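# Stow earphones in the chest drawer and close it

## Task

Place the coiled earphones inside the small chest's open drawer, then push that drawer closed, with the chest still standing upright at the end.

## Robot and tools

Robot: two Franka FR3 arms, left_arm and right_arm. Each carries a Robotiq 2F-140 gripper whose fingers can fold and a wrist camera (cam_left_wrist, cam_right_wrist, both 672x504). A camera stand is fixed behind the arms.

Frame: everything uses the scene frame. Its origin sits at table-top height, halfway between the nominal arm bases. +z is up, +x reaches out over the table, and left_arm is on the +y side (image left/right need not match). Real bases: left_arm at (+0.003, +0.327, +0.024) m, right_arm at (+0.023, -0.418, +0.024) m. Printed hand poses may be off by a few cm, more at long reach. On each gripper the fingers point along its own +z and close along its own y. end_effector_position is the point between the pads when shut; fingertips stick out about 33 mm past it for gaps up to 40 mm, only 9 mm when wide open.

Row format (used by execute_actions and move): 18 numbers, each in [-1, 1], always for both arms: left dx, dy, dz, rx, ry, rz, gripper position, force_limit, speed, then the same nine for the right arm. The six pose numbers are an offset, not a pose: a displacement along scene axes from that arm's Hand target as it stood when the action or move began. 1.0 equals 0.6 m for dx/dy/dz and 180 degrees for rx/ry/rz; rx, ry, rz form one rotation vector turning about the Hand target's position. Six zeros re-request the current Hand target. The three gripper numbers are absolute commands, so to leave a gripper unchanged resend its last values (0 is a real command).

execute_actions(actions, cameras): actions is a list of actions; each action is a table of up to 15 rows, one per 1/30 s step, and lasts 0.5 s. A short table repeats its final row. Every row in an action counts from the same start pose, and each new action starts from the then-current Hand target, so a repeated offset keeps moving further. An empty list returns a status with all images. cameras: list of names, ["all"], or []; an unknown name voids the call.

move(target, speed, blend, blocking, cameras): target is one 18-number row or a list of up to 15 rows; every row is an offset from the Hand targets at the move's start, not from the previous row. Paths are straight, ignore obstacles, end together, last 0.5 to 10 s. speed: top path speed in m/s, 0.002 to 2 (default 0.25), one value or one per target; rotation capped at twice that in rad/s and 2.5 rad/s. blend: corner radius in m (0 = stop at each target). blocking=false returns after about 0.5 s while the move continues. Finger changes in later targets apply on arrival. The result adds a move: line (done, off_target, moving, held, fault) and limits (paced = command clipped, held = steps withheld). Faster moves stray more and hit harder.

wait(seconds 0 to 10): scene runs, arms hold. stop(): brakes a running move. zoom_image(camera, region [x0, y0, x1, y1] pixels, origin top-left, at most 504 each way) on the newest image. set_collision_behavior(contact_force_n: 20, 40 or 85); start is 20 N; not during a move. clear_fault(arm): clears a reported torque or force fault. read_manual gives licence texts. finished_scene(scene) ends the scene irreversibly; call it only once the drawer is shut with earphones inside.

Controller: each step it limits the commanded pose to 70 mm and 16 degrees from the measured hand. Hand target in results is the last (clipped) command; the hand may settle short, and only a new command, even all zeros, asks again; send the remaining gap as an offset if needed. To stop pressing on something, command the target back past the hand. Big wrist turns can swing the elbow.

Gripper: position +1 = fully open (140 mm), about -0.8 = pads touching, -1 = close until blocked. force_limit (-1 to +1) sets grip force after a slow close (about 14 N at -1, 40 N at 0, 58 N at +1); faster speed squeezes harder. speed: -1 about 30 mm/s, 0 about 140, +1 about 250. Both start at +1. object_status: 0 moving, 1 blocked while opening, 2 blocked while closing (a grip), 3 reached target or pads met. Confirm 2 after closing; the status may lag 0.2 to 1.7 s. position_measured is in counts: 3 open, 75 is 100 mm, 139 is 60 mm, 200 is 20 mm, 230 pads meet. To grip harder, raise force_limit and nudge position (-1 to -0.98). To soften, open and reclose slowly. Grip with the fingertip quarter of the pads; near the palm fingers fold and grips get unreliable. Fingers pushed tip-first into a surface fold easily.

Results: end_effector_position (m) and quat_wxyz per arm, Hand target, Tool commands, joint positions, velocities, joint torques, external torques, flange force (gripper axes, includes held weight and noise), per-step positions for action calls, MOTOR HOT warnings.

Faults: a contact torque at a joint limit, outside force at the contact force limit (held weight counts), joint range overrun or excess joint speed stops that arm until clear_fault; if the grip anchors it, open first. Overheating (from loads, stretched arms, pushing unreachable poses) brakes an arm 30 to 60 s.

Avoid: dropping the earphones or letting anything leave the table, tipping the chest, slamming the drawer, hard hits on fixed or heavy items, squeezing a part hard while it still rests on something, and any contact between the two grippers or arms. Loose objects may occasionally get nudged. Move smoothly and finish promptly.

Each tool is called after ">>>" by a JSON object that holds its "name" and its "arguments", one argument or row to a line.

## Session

>>> {"name": "execute_actions", "arguments": {
  "actions": []
}}

Scene clock: 0.00 s.
left_arm: end_effector_position=(+0.5362, -0.2669, +0.1753) position_measured=3 object_status=3 end_effector_quat_wxyz=(+0.230, +0.692, -0.343, +0.592) | right_arm: end_effector_position=(+0.3173, -0.6858, +0.2605) position_measured=3 object_status=3 end_effector_quat_wxyz=(-0.223, +0.791, -0.568, +0.043)
Joint positions: left_arm=[-0.191 1.11 -0.822 -2.033 0.029 4.263 -0.755] | right_arm=[-0.865 -0.409 -0.131 -2.495 0.428 1.954 -1.539]
Joint velocities: within noise
Joint torques (N m): no reading
External joint torques (N m): no reading
Flange force (N): no reading
Hand target: left_arm +0.5362, -0.2669, +0.1753; +0.230, +0.692, -0.343, +0.592 | right_arm +0.3173, -0.6858, +0.2605; -0.223, +0.791, -0.568, +0.043
Tool commands: left_gripper/position=+1.0 left_gripper/force_limit=+1.0 left_gripper/speed=+1.0 right_gripper/position=+1.0 right_gripper/force_limit=+1.0 right_gripper/speed=+1.0

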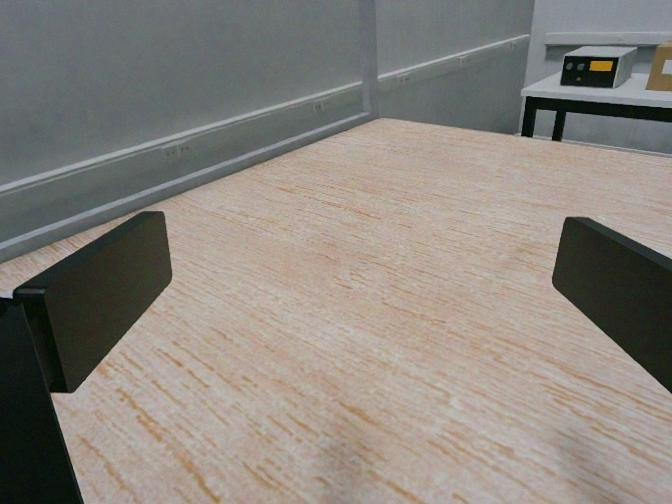

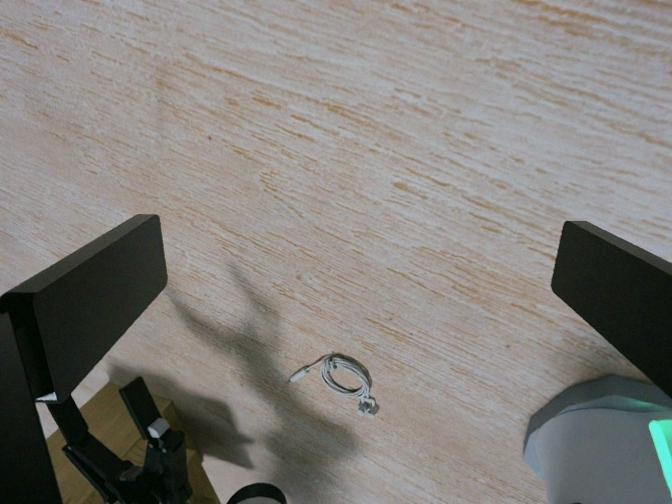

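>>> {"name": "move", "arguments": {
  "target": [
    [0,0,0.4,0,0,0,1,1,1,0,0,0,0,0,0,1,1,1],
    [-0.2,0.7,0.5,0,0,0,1,1,1,0,0,0,0,0,0,1,1,1]
  ],
  "blend": 0.05,
  "cameras": ["all"]
}}

Scene clock: 7.67 s.
left_arm: end_effector_position=(+0.4169, +0.1536, +0.4754) position_measured=3 object_status=3 end_effector_quat_wxyz=(+0.228, +0.691, -0.344, +0.594) | right_arm: end_effector_position=(+0.3173, -0.6858, +0.2605) position_measured=3 object_status=3 end_effector_quat_wxyz=(-0.223, +0.791, -0.568, +0.043)
Joint positions: left_arm=[2.535 0.786 -2.262 -2.764 1.82 3.759 -2.416] | right_arm=[-0.865 -0.409 -0.131 -2.495 0.428 1.954 -1.539]
Joint velocities: left_arm=[0 0 0 0.001 0 0.001 -0.006] | right_arm=[within noise]
Joint torques (N m): left_arm=[-0.19 -0.99 -11.04 19.3 -2.31 2.21 -0.23] | right_arm=[-0.88 -18.8 0.13 23.23 1.15 1.88 -0.04]
External joint torques (N m): left_arm=[-0.22 -0.92 -1.06 1.41 0.23 0.26 -0.25] | right_arm=[-0.83 -1.18 -0.64 -1.04 -0.08 -0.08 0.01]
Flange force (N): left_arm=[9.4 -4.8 -3.8] | right_arm=[-6.5 3.1 0.1]
Hand target: left_arm +0.4162, +0.1531, +0.4753; +0.230, +0.692, -0.343, +0.592 | right_arm +0.3173, -0.6858, +0.2605; -0.223, +0.791, -0.568, +0.043
Off the commanded pose: left_arm 0.001 m, 0 deg | right_arm 0.000 m, 0 deg.
move: done; limits=paced

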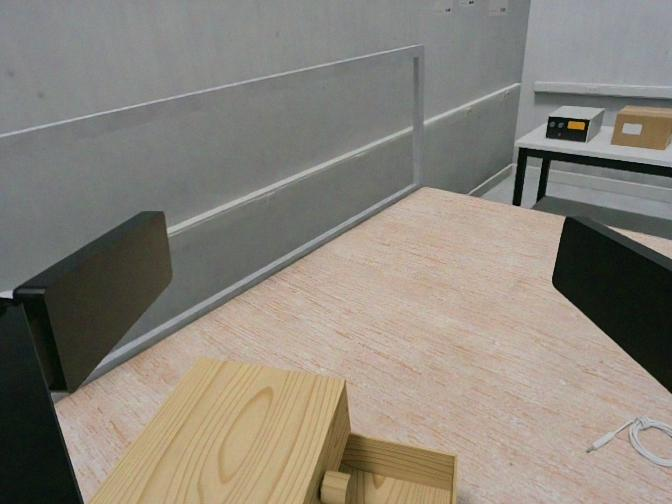

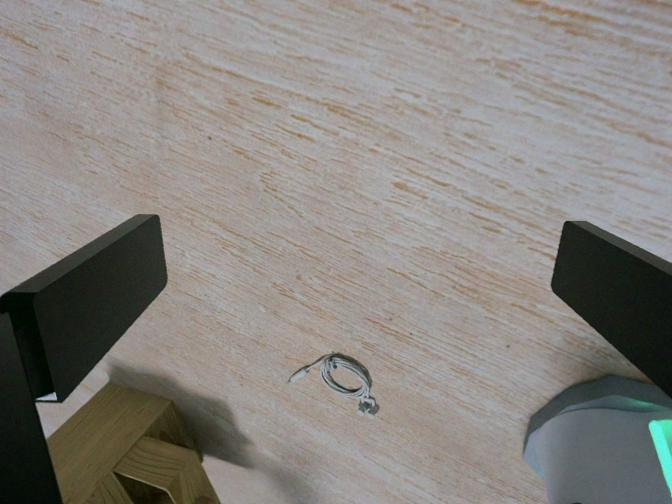

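>>> {"name": "move", "arguments": {
  "target": [
    [0,0,0,0,0,0,1,1,1,0.17,0.55,0.4,-0.103,0.1035,0.013,1,1,1]
  ],
  "cameras": ["cam_right_wrist"]
}}

Scene clock: 11.17 s.
left_arm: end_effector_position=(+0.4168, +0.1536, +0.4755) position_measured=3 object_status=3 end_effector_quat_wxyz=(+0.228, +0.691, -0.343, +0.594) | right_arm: end_effector_position=(+0.4198, -0.3569, +0.5004) position_measured=3 object_status=3 end_effector_quat_wxyz=(+0.000, +0.826, -0.564, +0.002)
Joint positions: left_arm=[2.535 0.786 -2.262 -2.764 1.82 3.759 -2.417] | right_arm=[-0.981 -0.68 0.718 -1.813 0.443 1.297 -0.67]
Joint velocities: left_arm=[within noise] | right_arm=[0.001 0 0 0 0 -0.001 0.004]
Joint torques (N m): left_arm=[-0.56 -0.75 -10.69 19.22 -2.31 2.13 -0.18] | right_arm=[-1.31 1.59 -13.82 19.48 1.02 2.22 0.19]
External joint torques (N m): left_arm=[-0.56 -0.7 -0.71 1.36 0.22 0.17 -0.2] | right_arm=[-1.33 -1.52 0.21 -0.04 0.26 -0.45 0.19]
Flange force (N): left_arm=[7.0 -5.1 -1.4] | right_arm=[-1.9 1.3 0.7]
Hand target: left_arm +0.4162, +0.1531, +0.4753; +0.230, +0.692, -0.343, +0.592 | right_arm +0.4193, -0.3558, +0.5005; +0.000, +0.824, -0.566, +0.001
Off the commanded pose: left_arm 0.001 m, 0 deg | right_arm 0.001 m, 0 deg.
move: done
Images, in order (width x height): cam_right_wrist 672x504.

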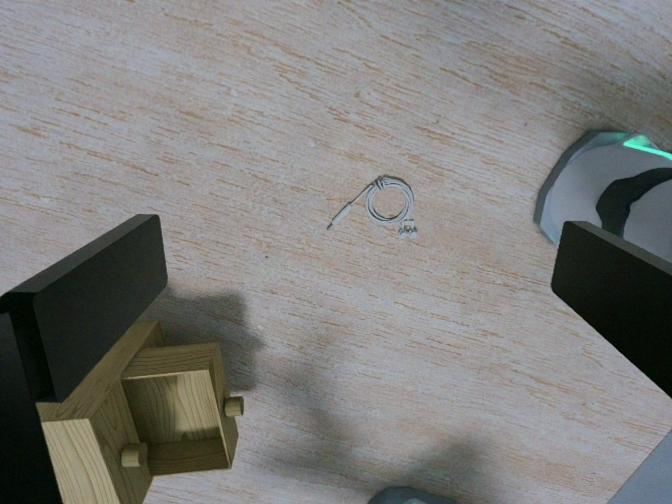

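>>> {"name": "move", "arguments": {
  "target": [
    [-0.2,0.45,0.1,0,0,0,1,1,1,-0.172,0.098,-0.5,0,0,-0.283,0.3,1,1]
  ],
  "cameras": ["all"]
}}

Scene clock: 15.97 s.
left_arm: end_effector_position=(+0.2970, +0.4230, +0.5356) position_measured=3 object_status=3 end_effector_quat_wxyz=(+0.227, +0.690, -0.345, +0.594) | right_arm: end_effector_position=(+0.3165, -0.2970, +0.2012) position_measured=91 object_status=3 end_effector_quat_wxyz=(-0.001, -0.504, +0.864, -0.002)
Joint positions: left_arm=[2.804 0.728 -1.932 -2.203 2.416 4.501 -2.821] | right_arm=[-0.875 -1.557 1.038 -2.706 1.072 1.37 -0.023]
Joint velocities: left_arm=[within noise] | right_arm=[0.001 0 -0.001 -0.001 0 -0.001 0.006]
Joint torques (N m): left_arm=[-0.6 -10.7 -15.56 16.53 -3.11 1.29 -0.2] | right_arm=[-1.25 15.06 -20.73 9.38 0.97 2.22 0.18]
External joint torques (N m): left_arm=[-0.57 -1.58 0.01 1.02 -0.05 0.26 -0.22] | right_arm=[-1.3 -0.51 0.21 -0.64 0.24 -0.38 0.18]
Flange force (N): left_arm=[2.3 -8.0 -2.4] | right_arm=[0.2 -1.7 0.9]
Hand target: left_arm +0.2962, +0.4231, +0.5353; +0.230, +0.692, -0.343, +0.592 | right_arm +0.3161, -0.2970, +0.2005; -0.001, -0.500, +0.866, -0.001
Off the commanded pose: left_arm 0.001 m, 1 deg | right_arm 0.001 m, 0 deg.
move: done

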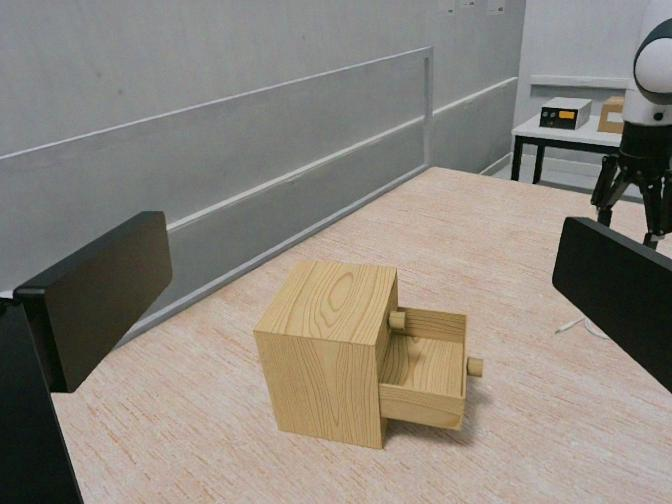

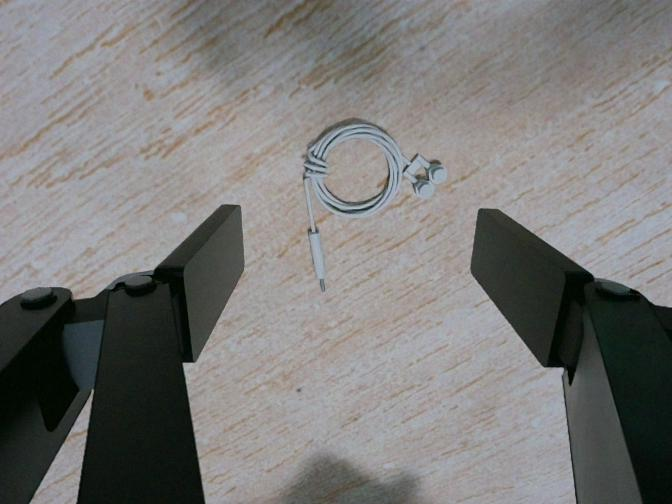

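>>> {"name": "move", "arguments": {
  "target": [0,0,0,0,0,0,1,1,1,0.0355,-0.02,-0.186,0,0,0,-0.2,-1,-0.5],
  "cameras": ["cam_right_wrist"]
}}

Scene clock: 17.83 s.
left_arm: end_effector_position=(+0.2970, +0.4229, +0.5355) position_measured=3 object_status=3 end_effector_quat_wxyz=(+0.227, +0.690, -0.345, +0.594) | right_arm: end_effector_position=(+0.3361, -0.3086, +0.0889) position_measured=154 object_status=3 end_effector_quat_wxyz=(-0.002, -0.498, +0.867, +0.000)
Joint positions: left_arm=[2.804 0.728 -1.932 -2.203 2.416 4.501 -2.821] | right_arm=[-0.891 -1.566 1.398 -2.788 1.403 1.513 -0.058]
Joint velocities: left_arm=[within noise] | right_arm=[0 0 0 0.001 0 0.003 -0.006]
Joint torques (N m): left_arm=[-0.46 -10.67 -15.57 16.46 -3.11 1.31 -0.14] | right_arm=[-1.3 14.49 -21.92 4.11 0.98 2.82 -0.09]
External joint torques (N m): left_arm=[-0.5 -1.65 -0.09 0.89 -0.05 0.27 -0.16] | right_arm=[-1.27 -0.07 0.24 0.5 0.24 0.22 -0.09]
Flange force (N): left_arm=[2.4 -7.2 -2.0] | right_arm=[-1.8 -6.7 1.0]
Hand target: left_arm +0.2962, +0.4231, +0.5353; +0.230, +0.692, -0.343, +0.592 | right_arm +0.3374, -0.3090, +0.0889; -0.001, -0.500, +0.866, -0.001
Off the commanded pose: left_arm 0.001 m, 1 deg | right_arm 0.001 m, 0 deg.
move: done
Images, in order (width x height): cam_right_wrist 672x504.

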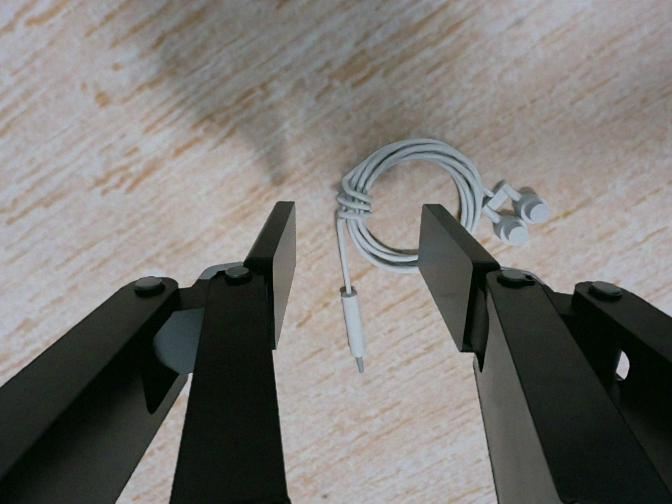

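>>> {"name": "move", "arguments": {
  "target": [
    [0,0,0,0,0,0,1,1,1,0.003,-0.002,-0.075,0,0,0,-0.4,-1,-0.5],
    [0,0,0,0,0,0,1,1,1,0.003,-0.002,-0.0905,0,0,0,-0.4,-1,-0.5]
  ],
  "speed": [0.1,0.04],
  "cameras": ["cam_right_wrist"]
}}

Scene clock: 19.70 s.
left_arm: end_effector_position=(+0.2970, +0.4229, +0.5355) position_measured=3 object_status=3 end_effector_quat_wxyz=(+0.227, +0.690, -0.345, +0.594) | right_arm: end_effector_position=(+0.3378, -0.3104, +0.0352) position_measured=179 object_status=3 end_effector_quat_wxyz=(-0.003, -0.499, +0.867, -0.001)
Joint positions: left_arm=[2.804 0.728 -1.932 -2.203 2.416 4.501 -2.821] | right_arm=[-0.891 -1.566 1.583 -2.797 1.575 1.578 -0.064]
Joint torques (N m): left_arm=[-0.47 -10.72 -15.55 16.6 -3.12 1.3 -0.17] | right_arm=[-1.25 14.81 -21.34 0.49 1.76 2.89 -0.22]
External joint torques (N m): left_arm=[-0.44 -1.63 0 1.11 -0.06 0.27 -0.2] | right_arm=[-1.22 0.36 0.97 0.67 1.02 0.29 -0.22]
Flange force (N): left_arm=[2.6 -7.9 -2.6] | right_arm=[-1.7 -7.1 7.1]
Hand target: left_arm +0.2962, +0.4231, +0.5353; +0.230, +0.692, -0.343, +0.592 | right_arm +0.3392, -0.3102, +0.0346; -0.001, -0.500, +0.866, -0.001
Off the commanded pose: left_arm 0.001 m, 1 deg | right_arm 0.001 m, 0 deg.
move: done
Images, in order (width x height): cam_right_wrist 672x504.

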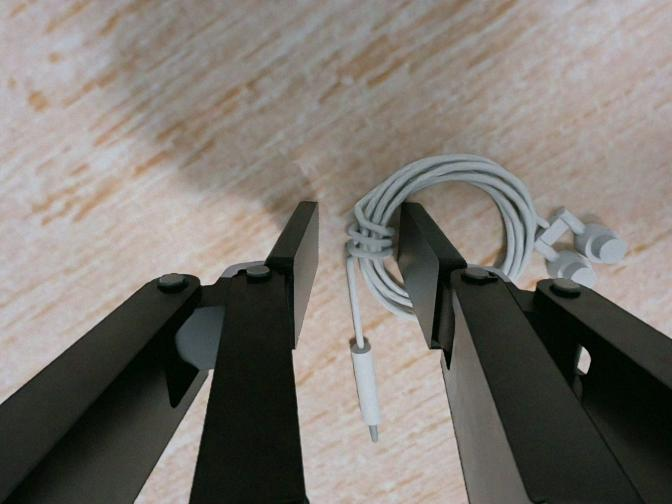

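>>> {"name": "move", "arguments": {
  "target": [
    [0,0,0,0,0,0,1,1,1,0,0,0.0025,0,0,0,-0.4,-1,-0.5],
    [0,0,0,0,0,0,1,1,1,0,0,0.0025,0,0,0,-1,-0.3,-1]
  ],
  "speed": 0.04
}}

>>> {"name": "move", "arguments": {
  "target": [
    [0,0,0,0,0,0,1,1,1,0,0,0.1,0,0,0,-1,-0.3,-1],
    [0,0,0,0,0,0,1,1,1,0,0,0.5,0,0,-0.2,-1,-0.3,-1],
    [0,0,0,0,0,0,1,1,1,0.156,0.68,0.53,0,0,-0.68,-1,-0.3,-1]
  ],
  "speed": [0.08,0.25,0.25],
  "blend": 0.02,
  "cameras": ["all"]
}}

Scene clock: 23.30 s.
left_arm: end_effector_position=(+0.2970, +0.4229, +0.5355) position_measured=3 object_status=3 end_effector_quat_wxyz=(+0.227, +0.690, -0.345, +0.594) | right_arm: end_effector_position=(+0.3406, -0.3089, +0.0378) position_measured=215 object_status=0 end_effector_quat_wxyz=(+0.002, -0.499, +0.866, -0.001)
Joint positions: left_arm=[2.804 0.728 -1.932 -2.203 2.416 4.501 -2.821] | right_arm=[-0.892 -1.566 1.575 -2.797 1.575 1.58 -0.065]
Joint torques (N m): left_arm=[-0.47 -10.61 -15.57 16.51 -3.11 1.32 -0.17] | right_arm=[-1.35 15.19 -19.7 -0.06 0.4 2.46 -0.2]
External joint torques (N m): left_arm=[-0.53 -1.63 -0.12 0.98 -0.05 0.29 -0.2] | right_arm=[-1.49 0.71 2.65 -0.14 -0.38 -0.14 -0.2]
Flange force (N): left_arm=[2.6 -7.5 -2.2] | right_arm=[0.0 -6.7 7.9]
Hand target: left_arm +0.2962, +0.4231, +0.5353; +0.230, +0.692, -0.343, +0.592 | right_arm +0.3392, -0.3102, +0.0361; -0.001, -0.500, +0.866, -0.001
Off the commanded pose: left_arm 0.001 m, 1 deg | right_arm 0.003 m, 0 deg.
move: done

Scene clock: 30.03 s.
left_arm: end_effector_position=(+0.2970, +0.4229, +0.5355) position_measured=3 object_status=3 end_effector_quat_wxyz=(+0.227, +0.690, -0.345, +0.594) | right_arm: end_effector_position=(+0.4327, +0.0984, +0.3540) position_measured=215 object_status=2 end_effector_quat_wxyz=(-0.001, +0.515, +0.857, +0.001)
Joint positions: left_arm=[2.804 0.728 -1.932 -2.203 2.416 4.501 -2.821] | right_arm=[-1.517 -1.455 0.913 -1.246 1.68 0.912 2.987]
Joint velocities: left_arm=[within noise] | right_arm=[0 -0.001 -0.002 -0.001 -0.001 0 0.007]
Joint torques (N m): left_arm=[-0.48 -10.7 -15.53 16.5 -3.12 1.32 -0.19] | right_arm=[-1.31 49.29 -23.18 -5.18 0.77 2.36 0.17]
External joint torques (N m): left_arm=[-0.59 -1.75 -0.12 0.95 -0.06 0.28 -0.22] | right_arm=[-1.3 2.1 -0.24 1.16 0 -0.17 0.17]
Flange force (N): left_arm=[2.6 -7.8 -2.1] | right_arm=[3.8 13.2 -10.6]
Hand target: left_arm +0.2962, +0.4231, +0.5353; +0.230, +0.692, -0.343, +0.592 | right_arm +0.4328, +0.0978, +0.3541; -0.001, +0.518, +0.856, +0.000
Off the commanded pose: left_arm 0.001 m, 1 deg | right_arm 0.001 m, 0 deg.
move: done; limits=paced

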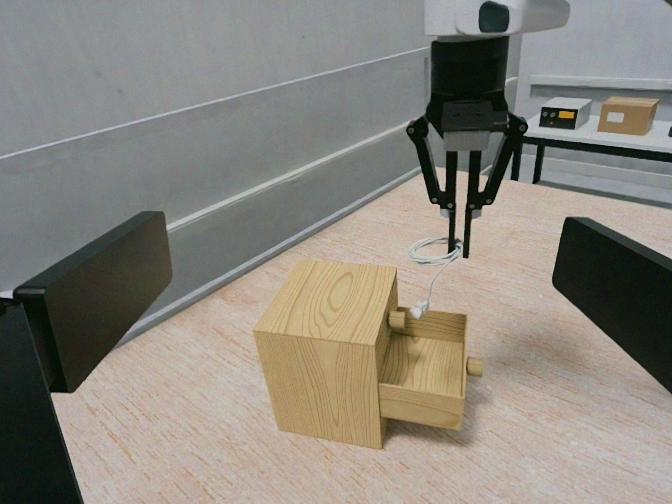

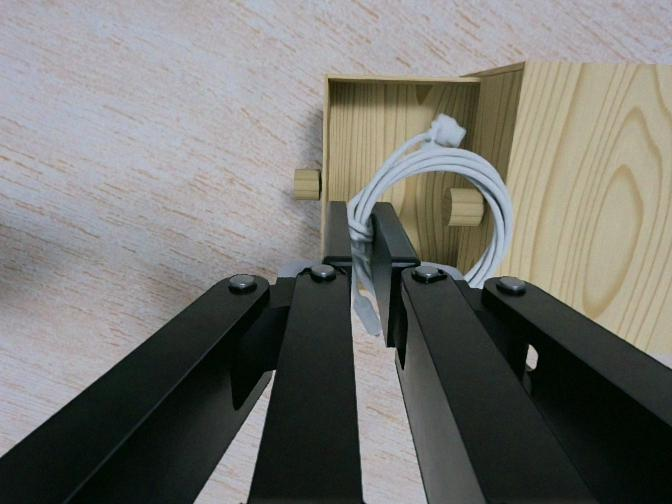

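>>> {"name": "move", "arguments": {
  "target": [
    [0,0,0,0,0,0,1,1,1,0.087,-0.0737,0.05,0,0,0.4995,-1,-0.3,-1],
    [0,0,0,0,0,0,1,1,1,0.087,-0.0737,0.0,0,0,0.4995,-1,-0.3,-1]
  ],
  "speed": 0.25,
  "cameras": ["all"]
}}

Scene clock: 36.63 s.
left_arm: end_effector_position=(+0.2970, +0.4229, +0.5355) position_measured=3 object_status=3 end_effector_quat_wxyz=(+0.227, +0.690, -0.345, +0.594) | right_arm: end_effector_position=(+0.4847, +0.0526, +0.3539) position_measured=215 object_status=2 end_effector_quat_wxyz=(-0.003, -0.235, +0.972, -0.001)
Joint positions: left_arm=[2.804 0.728 -1.932 -2.203 2.416 4.501 -2.821] | right_arm=[-1.655 -1.481 0.867 -1.231 1.737 0.874 1.335]
Joint velocities: left_arm=[within noise] | right_arm=[-0.001 0.001 0.001 0 0 0.001 -0.005]
Joint torques (N m): left_arm=[-0.45 -10.67 -15.55 16.53 -3.11 1.32 -0.17] | right_arm=[-0.65 49.15 -22.89 -7.23 0.94 2.74 -0.08]
External joint torques (N m): left_arm=[-0.49 -1.65 -0.07 1.03 -0.06 0.28 -0.19] | right_arm=[-0.46 1.33 -0.93 0.4 0.35 0.27 -0.08]
Flange force (N): left_arm=[2.6 -7.6 -2.3] | right_arm=[-5.5 1.1 -5.2]
Hand target: left_arm +0.2962, +0.4231, +0.5353; +0.230, +0.692, -0.343, +0.592 | right_arm +0.4850, +0.0536, +0.3541; -0.001, -0.238, +0.971, -0.001
Off the commanded pose: left_arm 0.001 m, 1 deg | right_arm 0.001 m, 0 deg.
move: done

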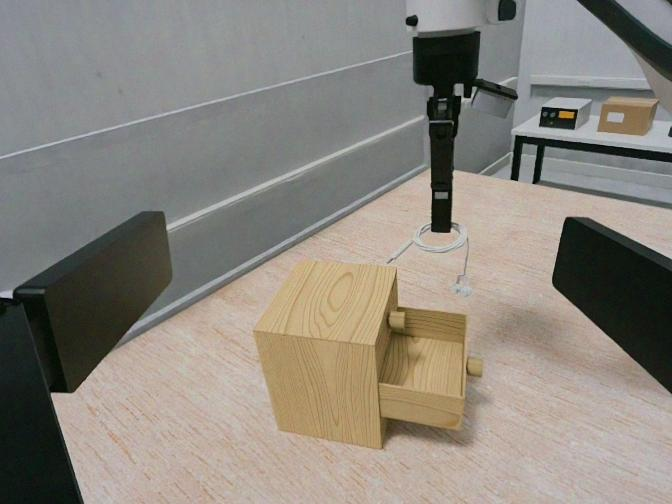

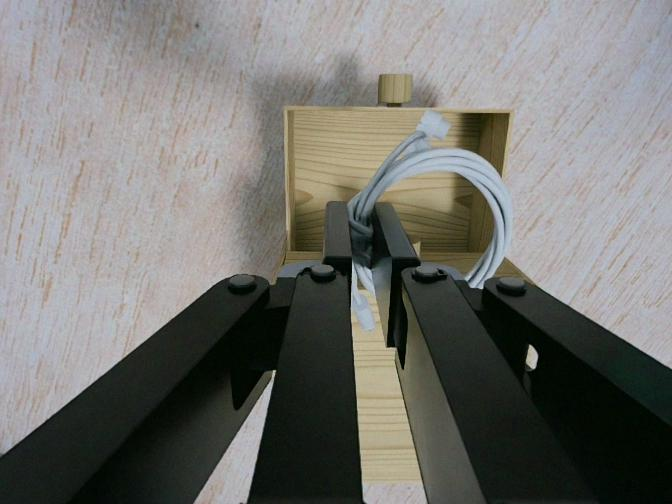

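>>> {"name": "move", "arguments": {
  "target": [
    [0,0,0,0,0,0,1,1,1,0.006,0.003,-0.08,0,0,-0.065,-1,-0.3,-1],
    [0,0,0,0,0,0,1,1,1,0.006,0.003,-0.21,0,0,-0.065,-1,-0.3,-1]
  ],
  "speed": 0.1,
  "blend": 0.01,
  "cameras": ["all"]
}}

>>> {"name": "zoom_image", "arguments": {
  "camera": "cam_left_wrist",
  "region": [330, 180, 530, 380]
}}

Scene clock: 39.93 s.
left_arm: end_effector_position=(+0.2970, +0.4229, +0.5355) position_measured=3 object_status=3 end_effector_quat_wxyz=(+0.227, +0.690, -0.345, +0.594) | right_arm: end_effector_position=(+0.4882, +0.0544, +0.2283) position_measured=215 object_status=2 end_effector_quat_wxyz=(-0.003, -0.136, +0.991, -0.001)
Joint positions: left_arm=[2.804 0.728 -1.932 -2.203 2.416 4.501 -2.821] | right_arm=[-1.525 -1.724 0.978 -1.507 1.793 0.993 1.476]
Joint velocities: left_arm=[within noise] | right_arm=[0 0 0.001 -0.001 0.002 0.004 -0.001]
Joint torques (N m): left_arm=[-0.45 -10.65 -15.54 16.49 -3.1 1.32 -0.14] | right_arm=[-0.52 46.68 -26.85 -7.89 0.96 2.66 -0.19]
External joint torques (N m): left_arm=[-0.49 -1.63 -0.07 0.97 -0.04 0.28 -0.16] | right_arm=[-0.55 1.17 -0.75 0.34 0.29 0.2 -0.19]
Flange force (N): left_arm=[2.5 -7.4 -2.2] | right_arm=[-4.5 1.3 -3.5]
Hand target: left_arm +0.2962, +0.4231, +0.5353; +0.230, +0.692, -0.343, +0.592 | right_arm +0.4886, +0.0554, +0.2281; -0.001, -0.138, +0.990, -0.001
Off the commanded pose: left_arm 0.001 m, 1 deg | right_arm 0.001 m, 0 deg.
move: done

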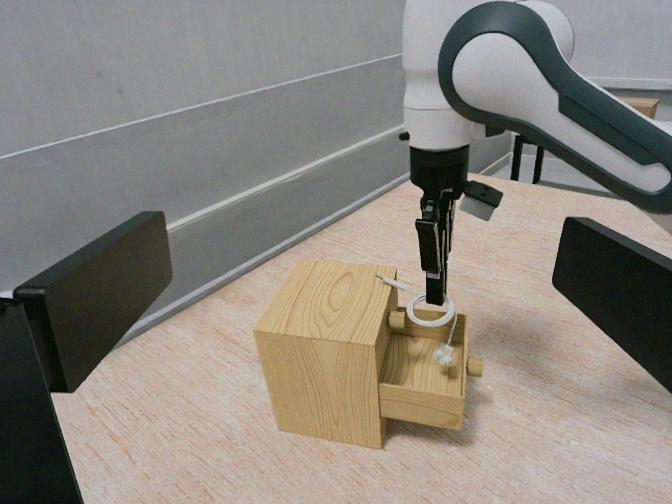

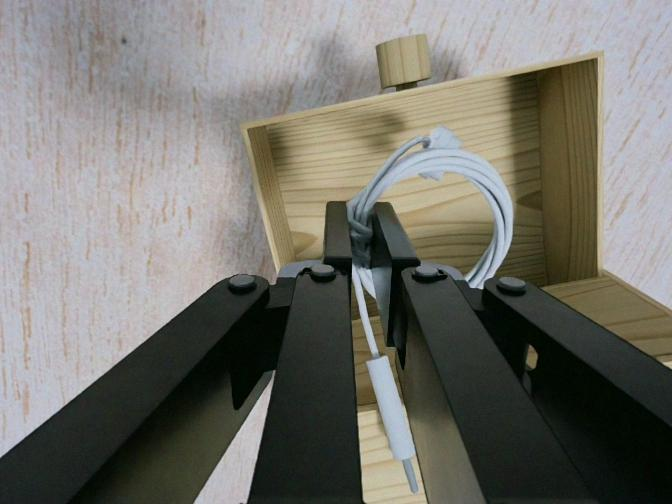

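Scaled by 2.520 from the camera's 672x504 image, which has a finer 960x720 frame.

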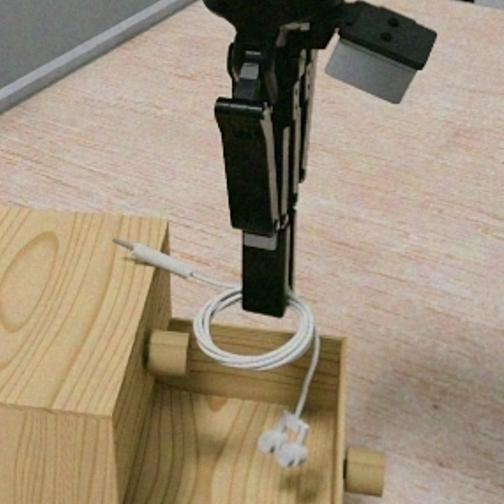

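>>> {"name": "move", "arguments": {
  "target": [
    [0,0,0,0,0,0,1,1,1,0,0,0.22,0,0,0,-1,-0.3,-1],
    [0,0,0,0,0,0,1,1,1,-0.075,0.096,0.22,0,0,-0.38,-1,-0.3,-1],
    [0,0,0,0,0,0,1,1,1,-0.075,0.096,0.03,0,0,-0.38,-1,-0.3,-1]
  ],
  "speed": [0.15,0.2,0.08],
  "blend": [0.02,0,0],
  "cameras": ["all"]
}}

>>> {"name": "zoom_image", "arguments": {
  "camera": "cam_left_wrist",
  "region": [330, 180, 530, 380]
}}

Scene clock: 48.67 s.
left_arm: end_effector_position=(+0.2970, +0.4229, +0.5355) position_measured=3 object_status=3 end_effector_quat_wxyz=(+0.227, +0.690, -0.345, +0.594) | right_arm: end_effector_position=(+0.4434, +0.1120, +0.2464) position_measured=215 object_status=2 end_effector_quat_wxyz=(-0.002, +0.446, +0.895, -0.001)
Joint positions: left_arm=[2.804 0.728 -1.932 -2.203 2.416 4.501 -2.821] | right_arm=[-1.449 -1.647 0.998 -1.413 1.761 1.017 2.807]
Joint velocities: left_arm=[within noise] | right_arm=[0 -0.001 -0.001 -0.001 0.001 0.003 -0.007]
Joint torques (N m): left_arm=[-0.48 -10.71 -15.57 16.52 -3.14 1.32 -0.18] | right_arm=[-0.53 47.83 -26.65 -7.1 1.16 2.73 -0.22]
External joint torques (N m): left_arm=[-0.43 -1.6 0 1.03 -0.09 0.29 -0.2] | right_arm=[-0.41 0.97 -0.75 0.47 0.36 0.23 -0.22]
Flange force (N): left_arm=[2.6 -7.5 -2.4] | right_arm=[0.3 4.7 -3.2]
Hand target: left_arm +0.2962, +0.4231, +0.5353; +0.230, +0.692, -0.343, +0.592 | right_arm +0.4436, +0.1130, +0.2461; -0.001, +0.442, +0.897, +0.000
Off the commanded pose: left_arm 0.001 m, 1 deg | right_arm 0.001 m, 0 deg.
move: done

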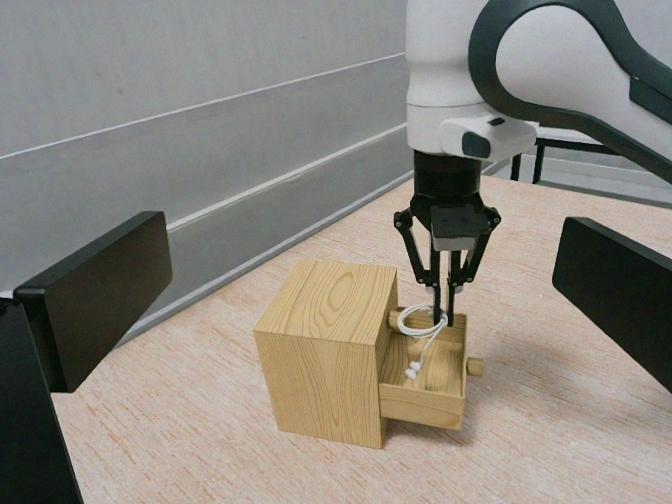

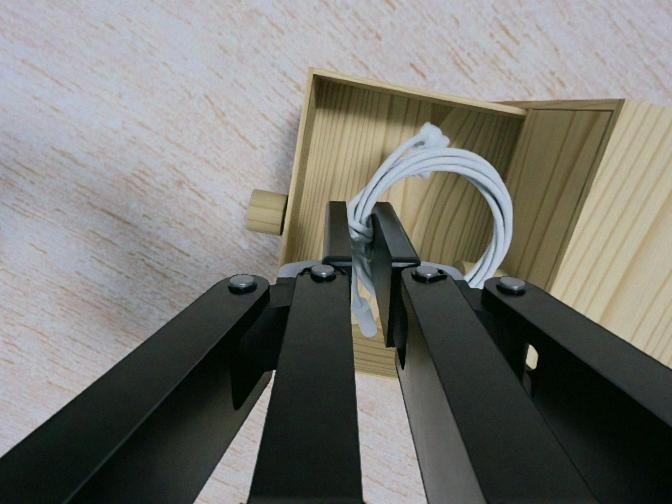

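Scaled by 2.520 from the camera's 672x504 image, which has a finer 960x720 frame.

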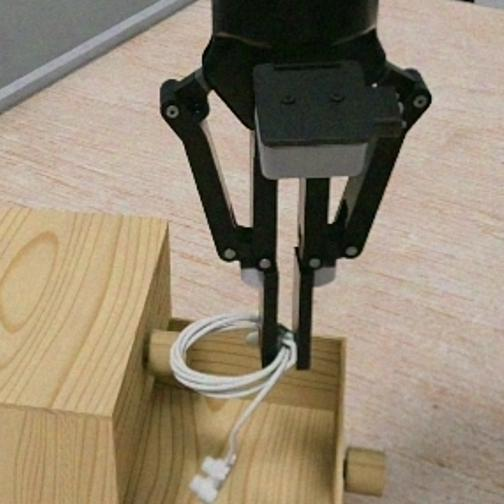

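>>> {"name": "move", "arguments": {
  "target": [
    [0,0,0,0,0,0,1,1,1,-0.008,0.011,0,0,0,0,-1,-0.3,-1],
    [0,0,0,0,0,0,1,1,1,-0.008,0.011,-0.11,0,0,0,-1,-0.3,-1]
  ],
  "speed": 0.06,
  "cameras": ["all"]
}}

>>> {"name": "zoom_image", "arguments": {
  "camera": "cam_left_wrist",
  "region": [330, 230, 530, 430]
}}

Scene clock: 51.43 s.
left_arm: end_effector_position=(+0.2970, +0.4229, +0.5355) position_measured=3 object_status=3 end_effector_quat_wxyz=(+0.227, +0.690, -0.345, +0.594) | right_arm: end_effector_position=(+0.4385, +0.1187, +0.1807) position_measured=215 object_status=2 end_effector_quat_wxyz=(-0.002, +0.445, +0.896, -0.001)
Joint positions: left_arm=[2.804 0.728 -1.932 -2.203 2.416 4.501 -2.821] | right_arm=[-1.387 -1.756 1.062 -1.505 1.818 1.082 2.809]
Joint velocities: left_arm=[within noise] | right_arm=[-0.001 0.001 0.002 0 0.002 0.004 0.001]
Joint torques (N m): left_arm=[-0.49 -10.68 -15.56 16.51 -3.14 1.3 -0.14] | right_arm=[-0.56 46.54 -27.74 -8.27 1.17 2.77 -0.2]
External joint torques (N m): left_arm=[-0.54 -1.64 -0.08 1 -0.08 0.27 -0.16] | right_arm=[-0.72 0.96 -0.5 0.11 0.33 0.28 -0.2]
Flange force (N): left_arm=[2.5 -7.7 -2.2] | right_arm=[-0.3 4.1 -2.2]
Hand target: left_arm +0.2962, +0.4231, +0.5353; +0.230, +0.692, -0.343, +0.592 | right_arm +0.4388, +0.1196, +0.1801; -0.001, +0.442, +0.897, +0.000
Off the commanded pose: left_arm 0.001 m, 1 deg | right_arm 0.001 m, 0 deg.
move: done

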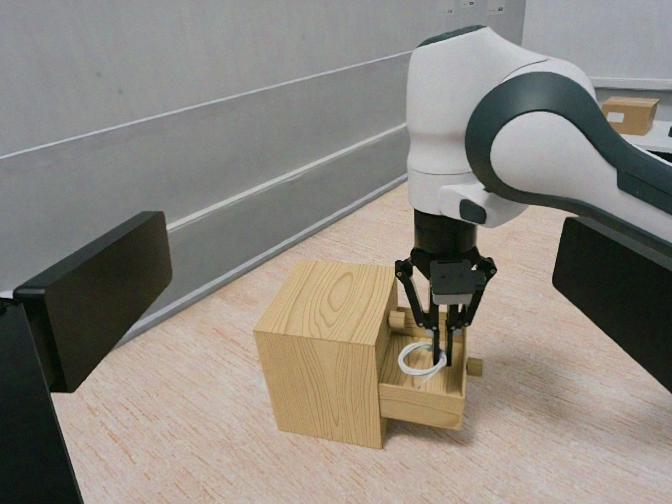

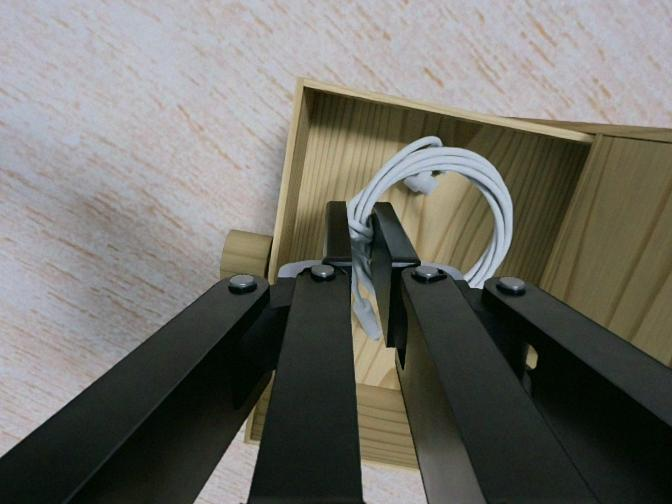

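Scaled by 2.520 from the camera's 672x504 image, which has a finer 960x720 frame.

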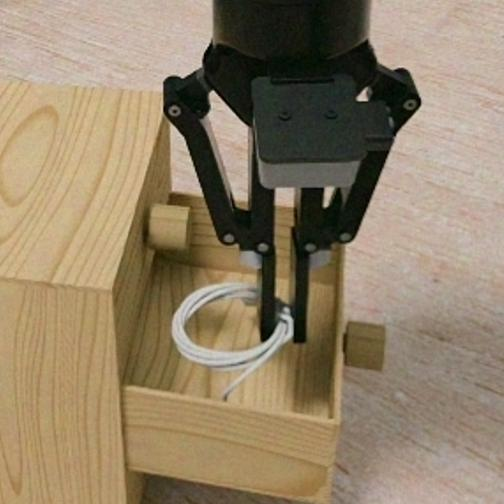

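>>> {"name": "move", "arguments": {
  "target": [0,0,0,0,0,0,1,1,1,0,0,-0.055,0,0,0,-1,-0.3,-1],
  "speed": 0.05,
  "cameras": ["all"]
}}

>>> {"name": "zoom_image", "arguments": {
  "camera": "cam_left_wrist",
  "region": [330, 230, 530, 430]
}}

Scene clock: 52.90 s.
left_arm: end_effector_position=(+0.2970, +0.4229, +0.5355) position_measured=3 object_status=3 end_effector_quat_wxyz=(+0.227, +0.690, -0.345, +0.594) | right_arm: end_effector_position=(+0.4386, +0.1189, +0.1479) position_measured=215 object_status=2 end_effector_quat_wxyz=(-0.002, +0.445, +0.896, -0.001)
Joint positions: left_arm=[2.804 0.728 -1.932 -2.203 2.416 4.501 -2.821] | right_arm=[-1.358 -1.799 1.107 -1.541 1.841 1.124 2.807]
Joint velocities: left_arm=[within noise] | right_arm=[-0.001 0 0 -0.001 0 0.005 0]
Joint torques (N m): left_arm=[-0.5 -10.67 -15.59 16.53 -3.12 1.31 -0.17] | right_arm=[-0.53 46.02 -27.85 -8.41 1.1 2.79 -0.18]
External joint torques (N m): left_arm=[-0.49 -1.6 -0.08 1.05 -0.07 0.28 -0.19] | right_arm=[-0.72 1.22 0.04 0.29 0.23 0.3 -0.18]
Flange force (N): left_arm=[2.7 -7.6 -2.3] | right_arm=[0.0 5.3 -2.0]
Hand target: left_arm +0.2962, +0.4231, +0.5353; +0.230, +0.692, -0.343, +0.592 | right_arm +0.4388, +0.1196, +0.1471; -0.001, +0.442, +0.897, +0.000
Off the commanded pose: left_arm 0.001 m, 1 deg | right_arm 0.001 m, 0 deg.
joint sent to its limit (right arm) — joint 2 (shoulder), lower limit. The joint targets still meet the commanded pose.
move: done

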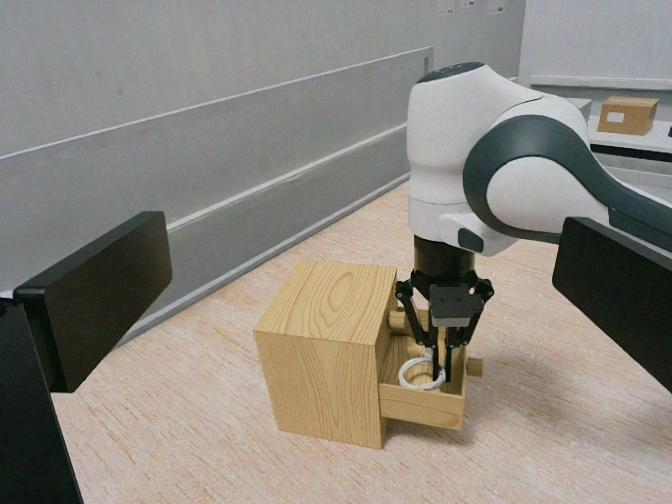

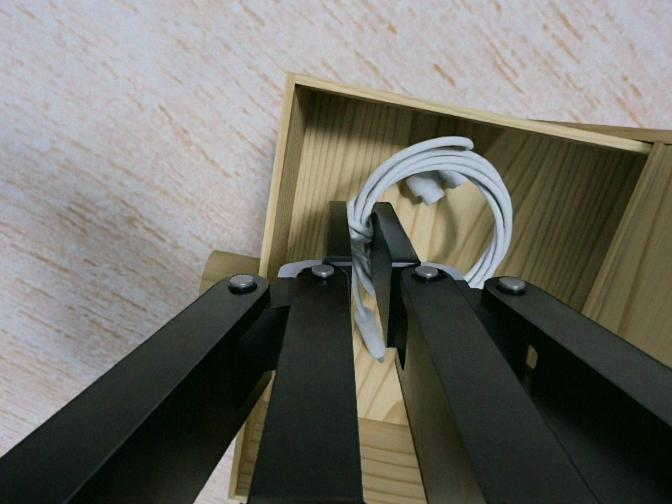

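Scaled by 2.520 from the camera's 672x504 image, which has a finer 960x720 frame.

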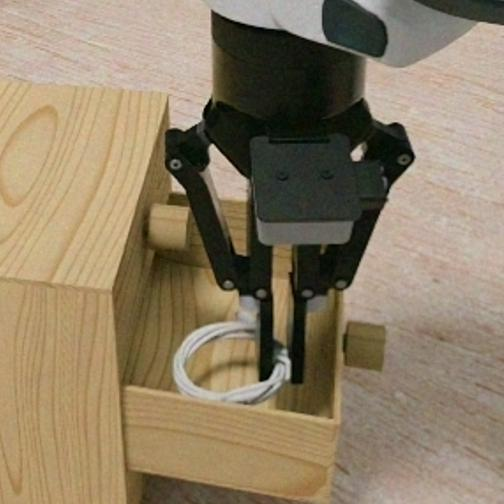

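>>> {"name": "move", "arguments": {
  "target": [
    [0,0,0,0,0,0,1,1,1,0,0,-0.008,0,0,0,-1,-0.3,-1],
    [0,0,0,0,0,0,1,1,1,0,0,-0.008,0,0,0,-0.6,-0.3,-1],
    [0,0,0,0,0,0,1,1,1,0,0,0.08,0,0,0,-0.6,-0.3,-1],
    [0,0,0,0,0,0,1,1,1,-0.1,-0.05,0.35,0,0,0,-1,-0.3,-1]
  ],
  "speed": [0.05,0.05,0.08,0.2],
  "cameras": ["all"]
}}

>>> {"name": "zoom_image", "arguments": {
  "camera": "cam_left_wrist",
  "region": [330, 230, 530, 430]
}}

Scene clock: 57.70 s.
left_arm: end_effector_position=(+0.2970, +0.4229, +0.5355) position_measured=3 object_status=3 end_effector_quat_wxyz=(+0.227, +0.690, -0.345, +0.594) | right_arm: end_effector_position=(+0.3799, +0.0898, +0.3581) position_measured=215 object_status=0 end_effector_quat_wxyz=(-0.001, +0.444, +0.896, +0.002)
Joint positions: left_arm=[2.804 0.728 -1.932 -2.203 2.416 4.501 -2.821] | right_arm=[-1.37 -1.504 0.873 -1.428 1.611 0.872 2.784]
Joint torques (N m): left_arm=[-0.39 -10.67 -15.58 16.45 -3.11 1.32 -0.19] | right_arm=[-0.8 45.03 -24.61 -4.01 0.57 2.18 -0.18]
External joint torques (N m): left_arm=[-0.37 -1.6 -0.04 0.95 -0.06 0.29 -0.21] | right_arm=[-0.79 1.1 -0.52 1.06 -0.17 -0.33 -0.18]
Flange force (N): left_arm=[2.6 -6.9 -2.3] | right_arm=[0.5 6.5 -6.8]
Hand target: left_arm +0.2962, +0.4231, +0.5353; +0.230, +0.692, -0.343, +0.592 | right_arm +0.3788, +0.0896, +0.3571; -0.001, +0.442, +0.897, +0.000
Off the commanded pose: left_arm 0.001 m, 1 deg | right_arm 0.001 m, 0 deg.
move: done

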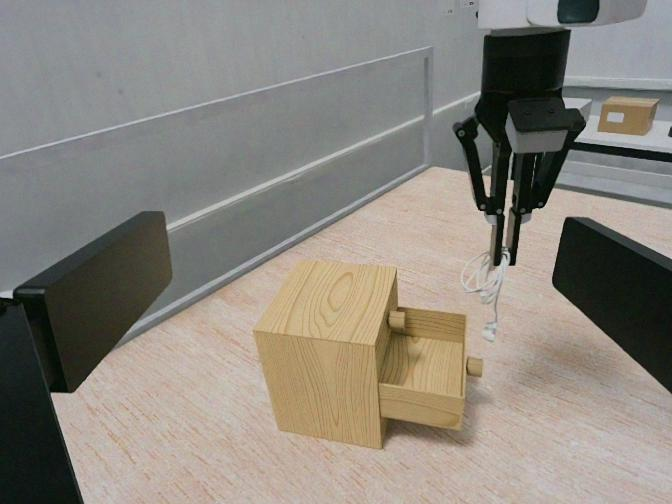

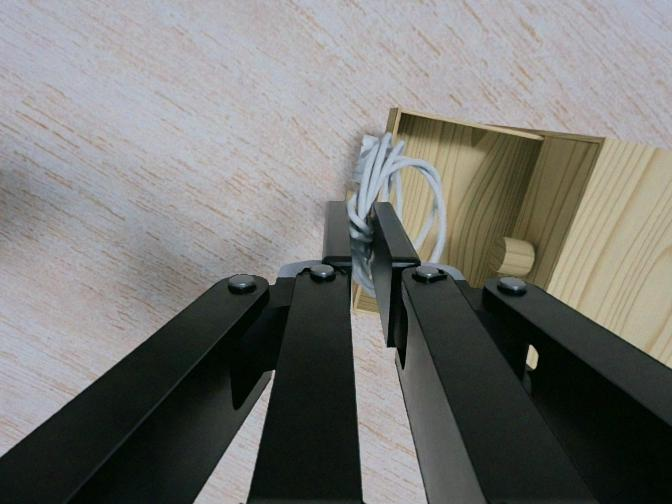

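Scaled by 2.520 from the camera's 672x504 image, which has a finer 960x720 frame.

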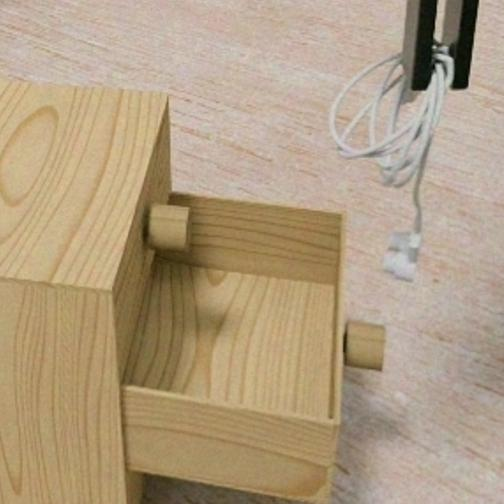

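>>> {"name": "move", "arguments": {
  "target": [
    [0,0,0,0,0,0,1,1,1,0.1,0.05,0,0,0,0,-1,-0.3,-1],
    [0,0,0,0,0,0,1,1,1,0.1,0.05,-0.355,0,0,0,-1,-0.3,-1],
    [0,0,0,0,0,0,1,1,1,0.1,0.05,-0.355,0,0,0,-0.3,-0.3,-1]
  ],
  "speed": [0.15,0.08,0.05],
  "cameras": ["all"]
}}

>>> {"name": "zoom_image", "arguments": {
  "camera": "cam_left_wrist",
  "region": [330, 230, 530, 430]
}}

Scene clock: 63.60 s.
left_arm: end_effector_position=(+0.2970, +0.4229, +0.5355) position_measured=3 object_status=3 end_effector_quat_wxyz=(+0.227, +0.690, -0.345, +0.594) | right_arm: end_effector_position=(+0.4388, +0.1189, +0.1447) position_measured=167 object_status=0 end_effector_quat_wxyz=(-0.002, +0.445, +0.896, -0.001)
Joint positions: left_arm=[2.804 0.728 -1.932 -2.203 2.416 4.501 -2.821] | right_arm=[-1.352 -1.796 1.119 -1.544 1.834 1.135 2.805]
Joint torques (N m): left_arm=[-0.49 -10.63 -15.52 16.48 -3.1 1.32 -0.19] | right_arm=[-0.44 45.72 -28.52 -8.24 1.11 2.77 -0.22]
External joint torques (N m): left_arm=[-0.56 -1.64 -0.09 0.96 -0.05 0.28 -0.21] | right_arm=[-0.4 1.09 -0.54 0.36 0.25 0.27 -0.22]
Flange force (N): left_arm=[2.5 -7.6 -2.2] | right_arm=[0.2 4.4 -2.3]
Hand target: left_arm +0.2962, +0.4231, +0.5353; +0.230, +0.692, -0.343, +0.592 | right_arm +0.4388, +0.1196, +0.1441; -0.001, +0.442, +0.897, +0.000
Off the commanded pose: left_arm 0.001 m, 1 deg | right_arm 0.001 m, 0 deg.
move: done

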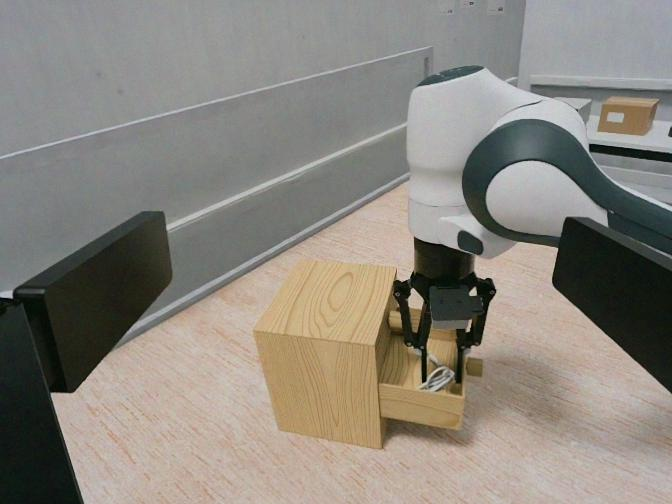

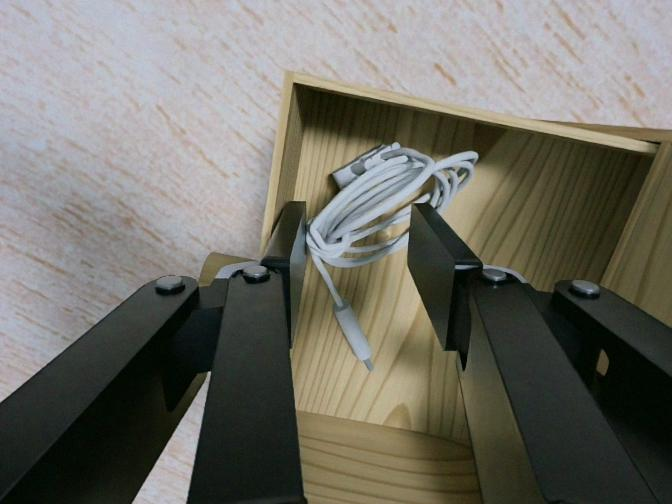

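Scaled by 2.520 from the camera's 672x504 image, which has a finer 960x720 frame.

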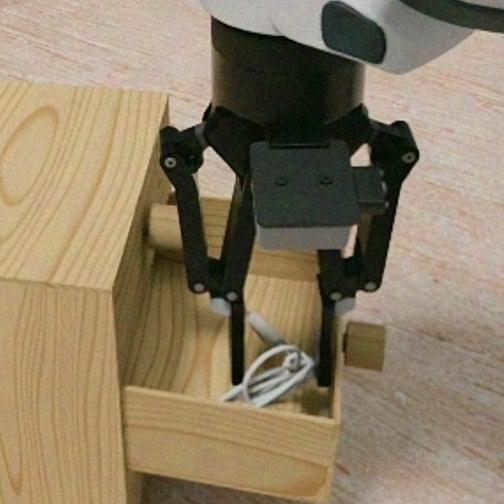

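>>> {"name": "move", "arguments": {
  "target": [
    [0,0,0,0,0,0,1,1,1,0,0,0.2,0,0,0,-0.3,-0.3,-1],
    [0,0,0,0,0,0,1,1,1,-0.143,-0.145,0.2,0,0,0,-1,-0.3,-1],
    [0,0,0,0,0,0,1,1,1,-0.143,-0.145,-0.04,0,0,0,-1,-0.3,-1]
  ],
  "speed": [0.1,0.2,0.1],
  "cameras": ["all"]
}}

>>> {"name": "zoom_image", "arguments": {
  "camera": "cam_left_wrist",
  "region": [330, 230, 530, 430]
}}

Scene clock: 71.47 s.
left_arm: end_effector_position=(+0.2970, +0.4229, +0.5355) position_measured=3 object_status=3 end_effector_quat_wxyz=(+0.227, +0.690, -0.345, +0.594) | right_arm: end_effector_position=(+0.3526, +0.0321, +0.1207) position_measured=231 object_status=3 end_effector_quat_wxyz=(-0.002, +0.441, +0.898, -0.001)
Joint positions: left_arm=[2.804 0.728 -1.932 -2.203 2.416 4.501 -2.821] | right_arm=[-0.96 -1.8 1.276 -2.048 1.649 1.203 2.623]
Joint velocities: left_arm=[within noise] | right_arm=[0 -0.001 -0.001 0.001 0.001 0.005 0.004]
Joint torques (N m): left_arm=[-0.52 -10.66 -15.49 16.54 -3.11 1.31 -0.16] | right_arm=[-0.48 32.15 -30.25 -3.97 1.14 2.68 0.15]
External joint torques (N m): left_arm=[-0.51 -1.61 0.05 1.03 -0.05 0.27 -0.18] | right_arm=[-0.43 0.83 0.01 0.26 0.28 0.21 0.15]
Flange force (N): left_arm=[2.3 -8.0 -2.5] | right_arm=[0.2 3.0 -0.7]
Hand target: left_arm +0.2962, +0.4231, +0.5353; +0.230, +0.692, -0.343, +0.592 | right_arm +0.3530, +0.0326, +0.1201; -0.001, +0.442, +0.897, +0.000
Off the commanded pose: left_arm 0.001 m, 1 deg | right_arm 0.001 m, 0 deg.
joint sent to its limit (right arm) — joint 2 (shoulder), lower limit. The joint targets still meet the commanded pose.
move: done

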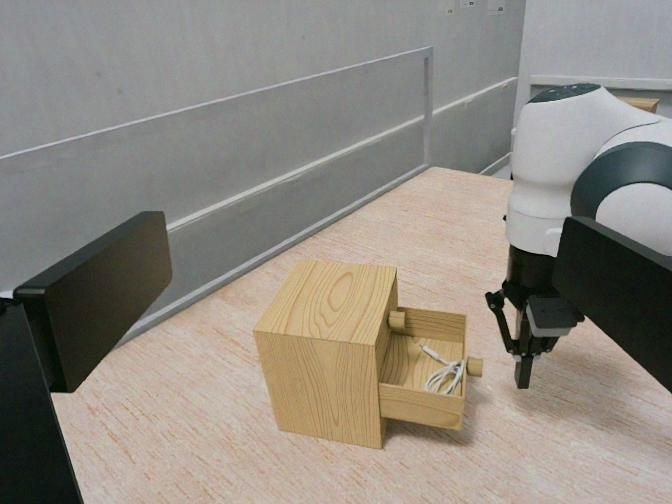

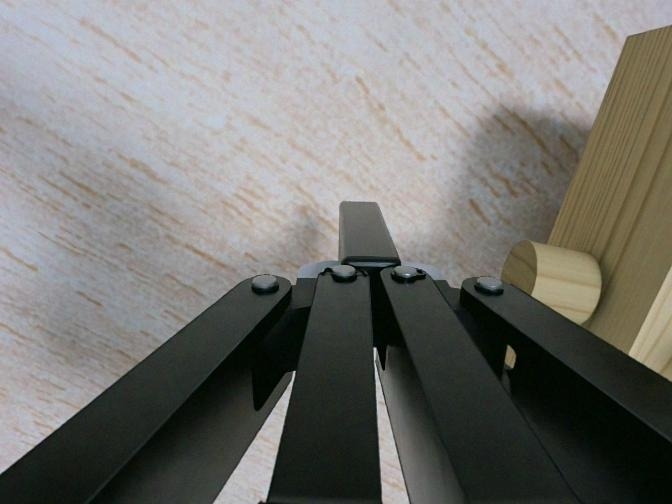

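Scaled by 2.520 from the camera's 672x504 image, which has a finer 960x720 frame.

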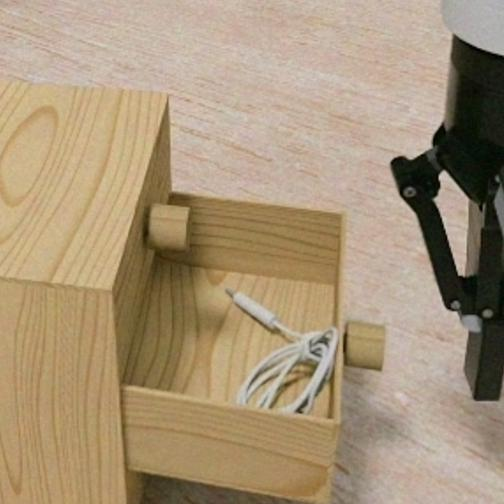

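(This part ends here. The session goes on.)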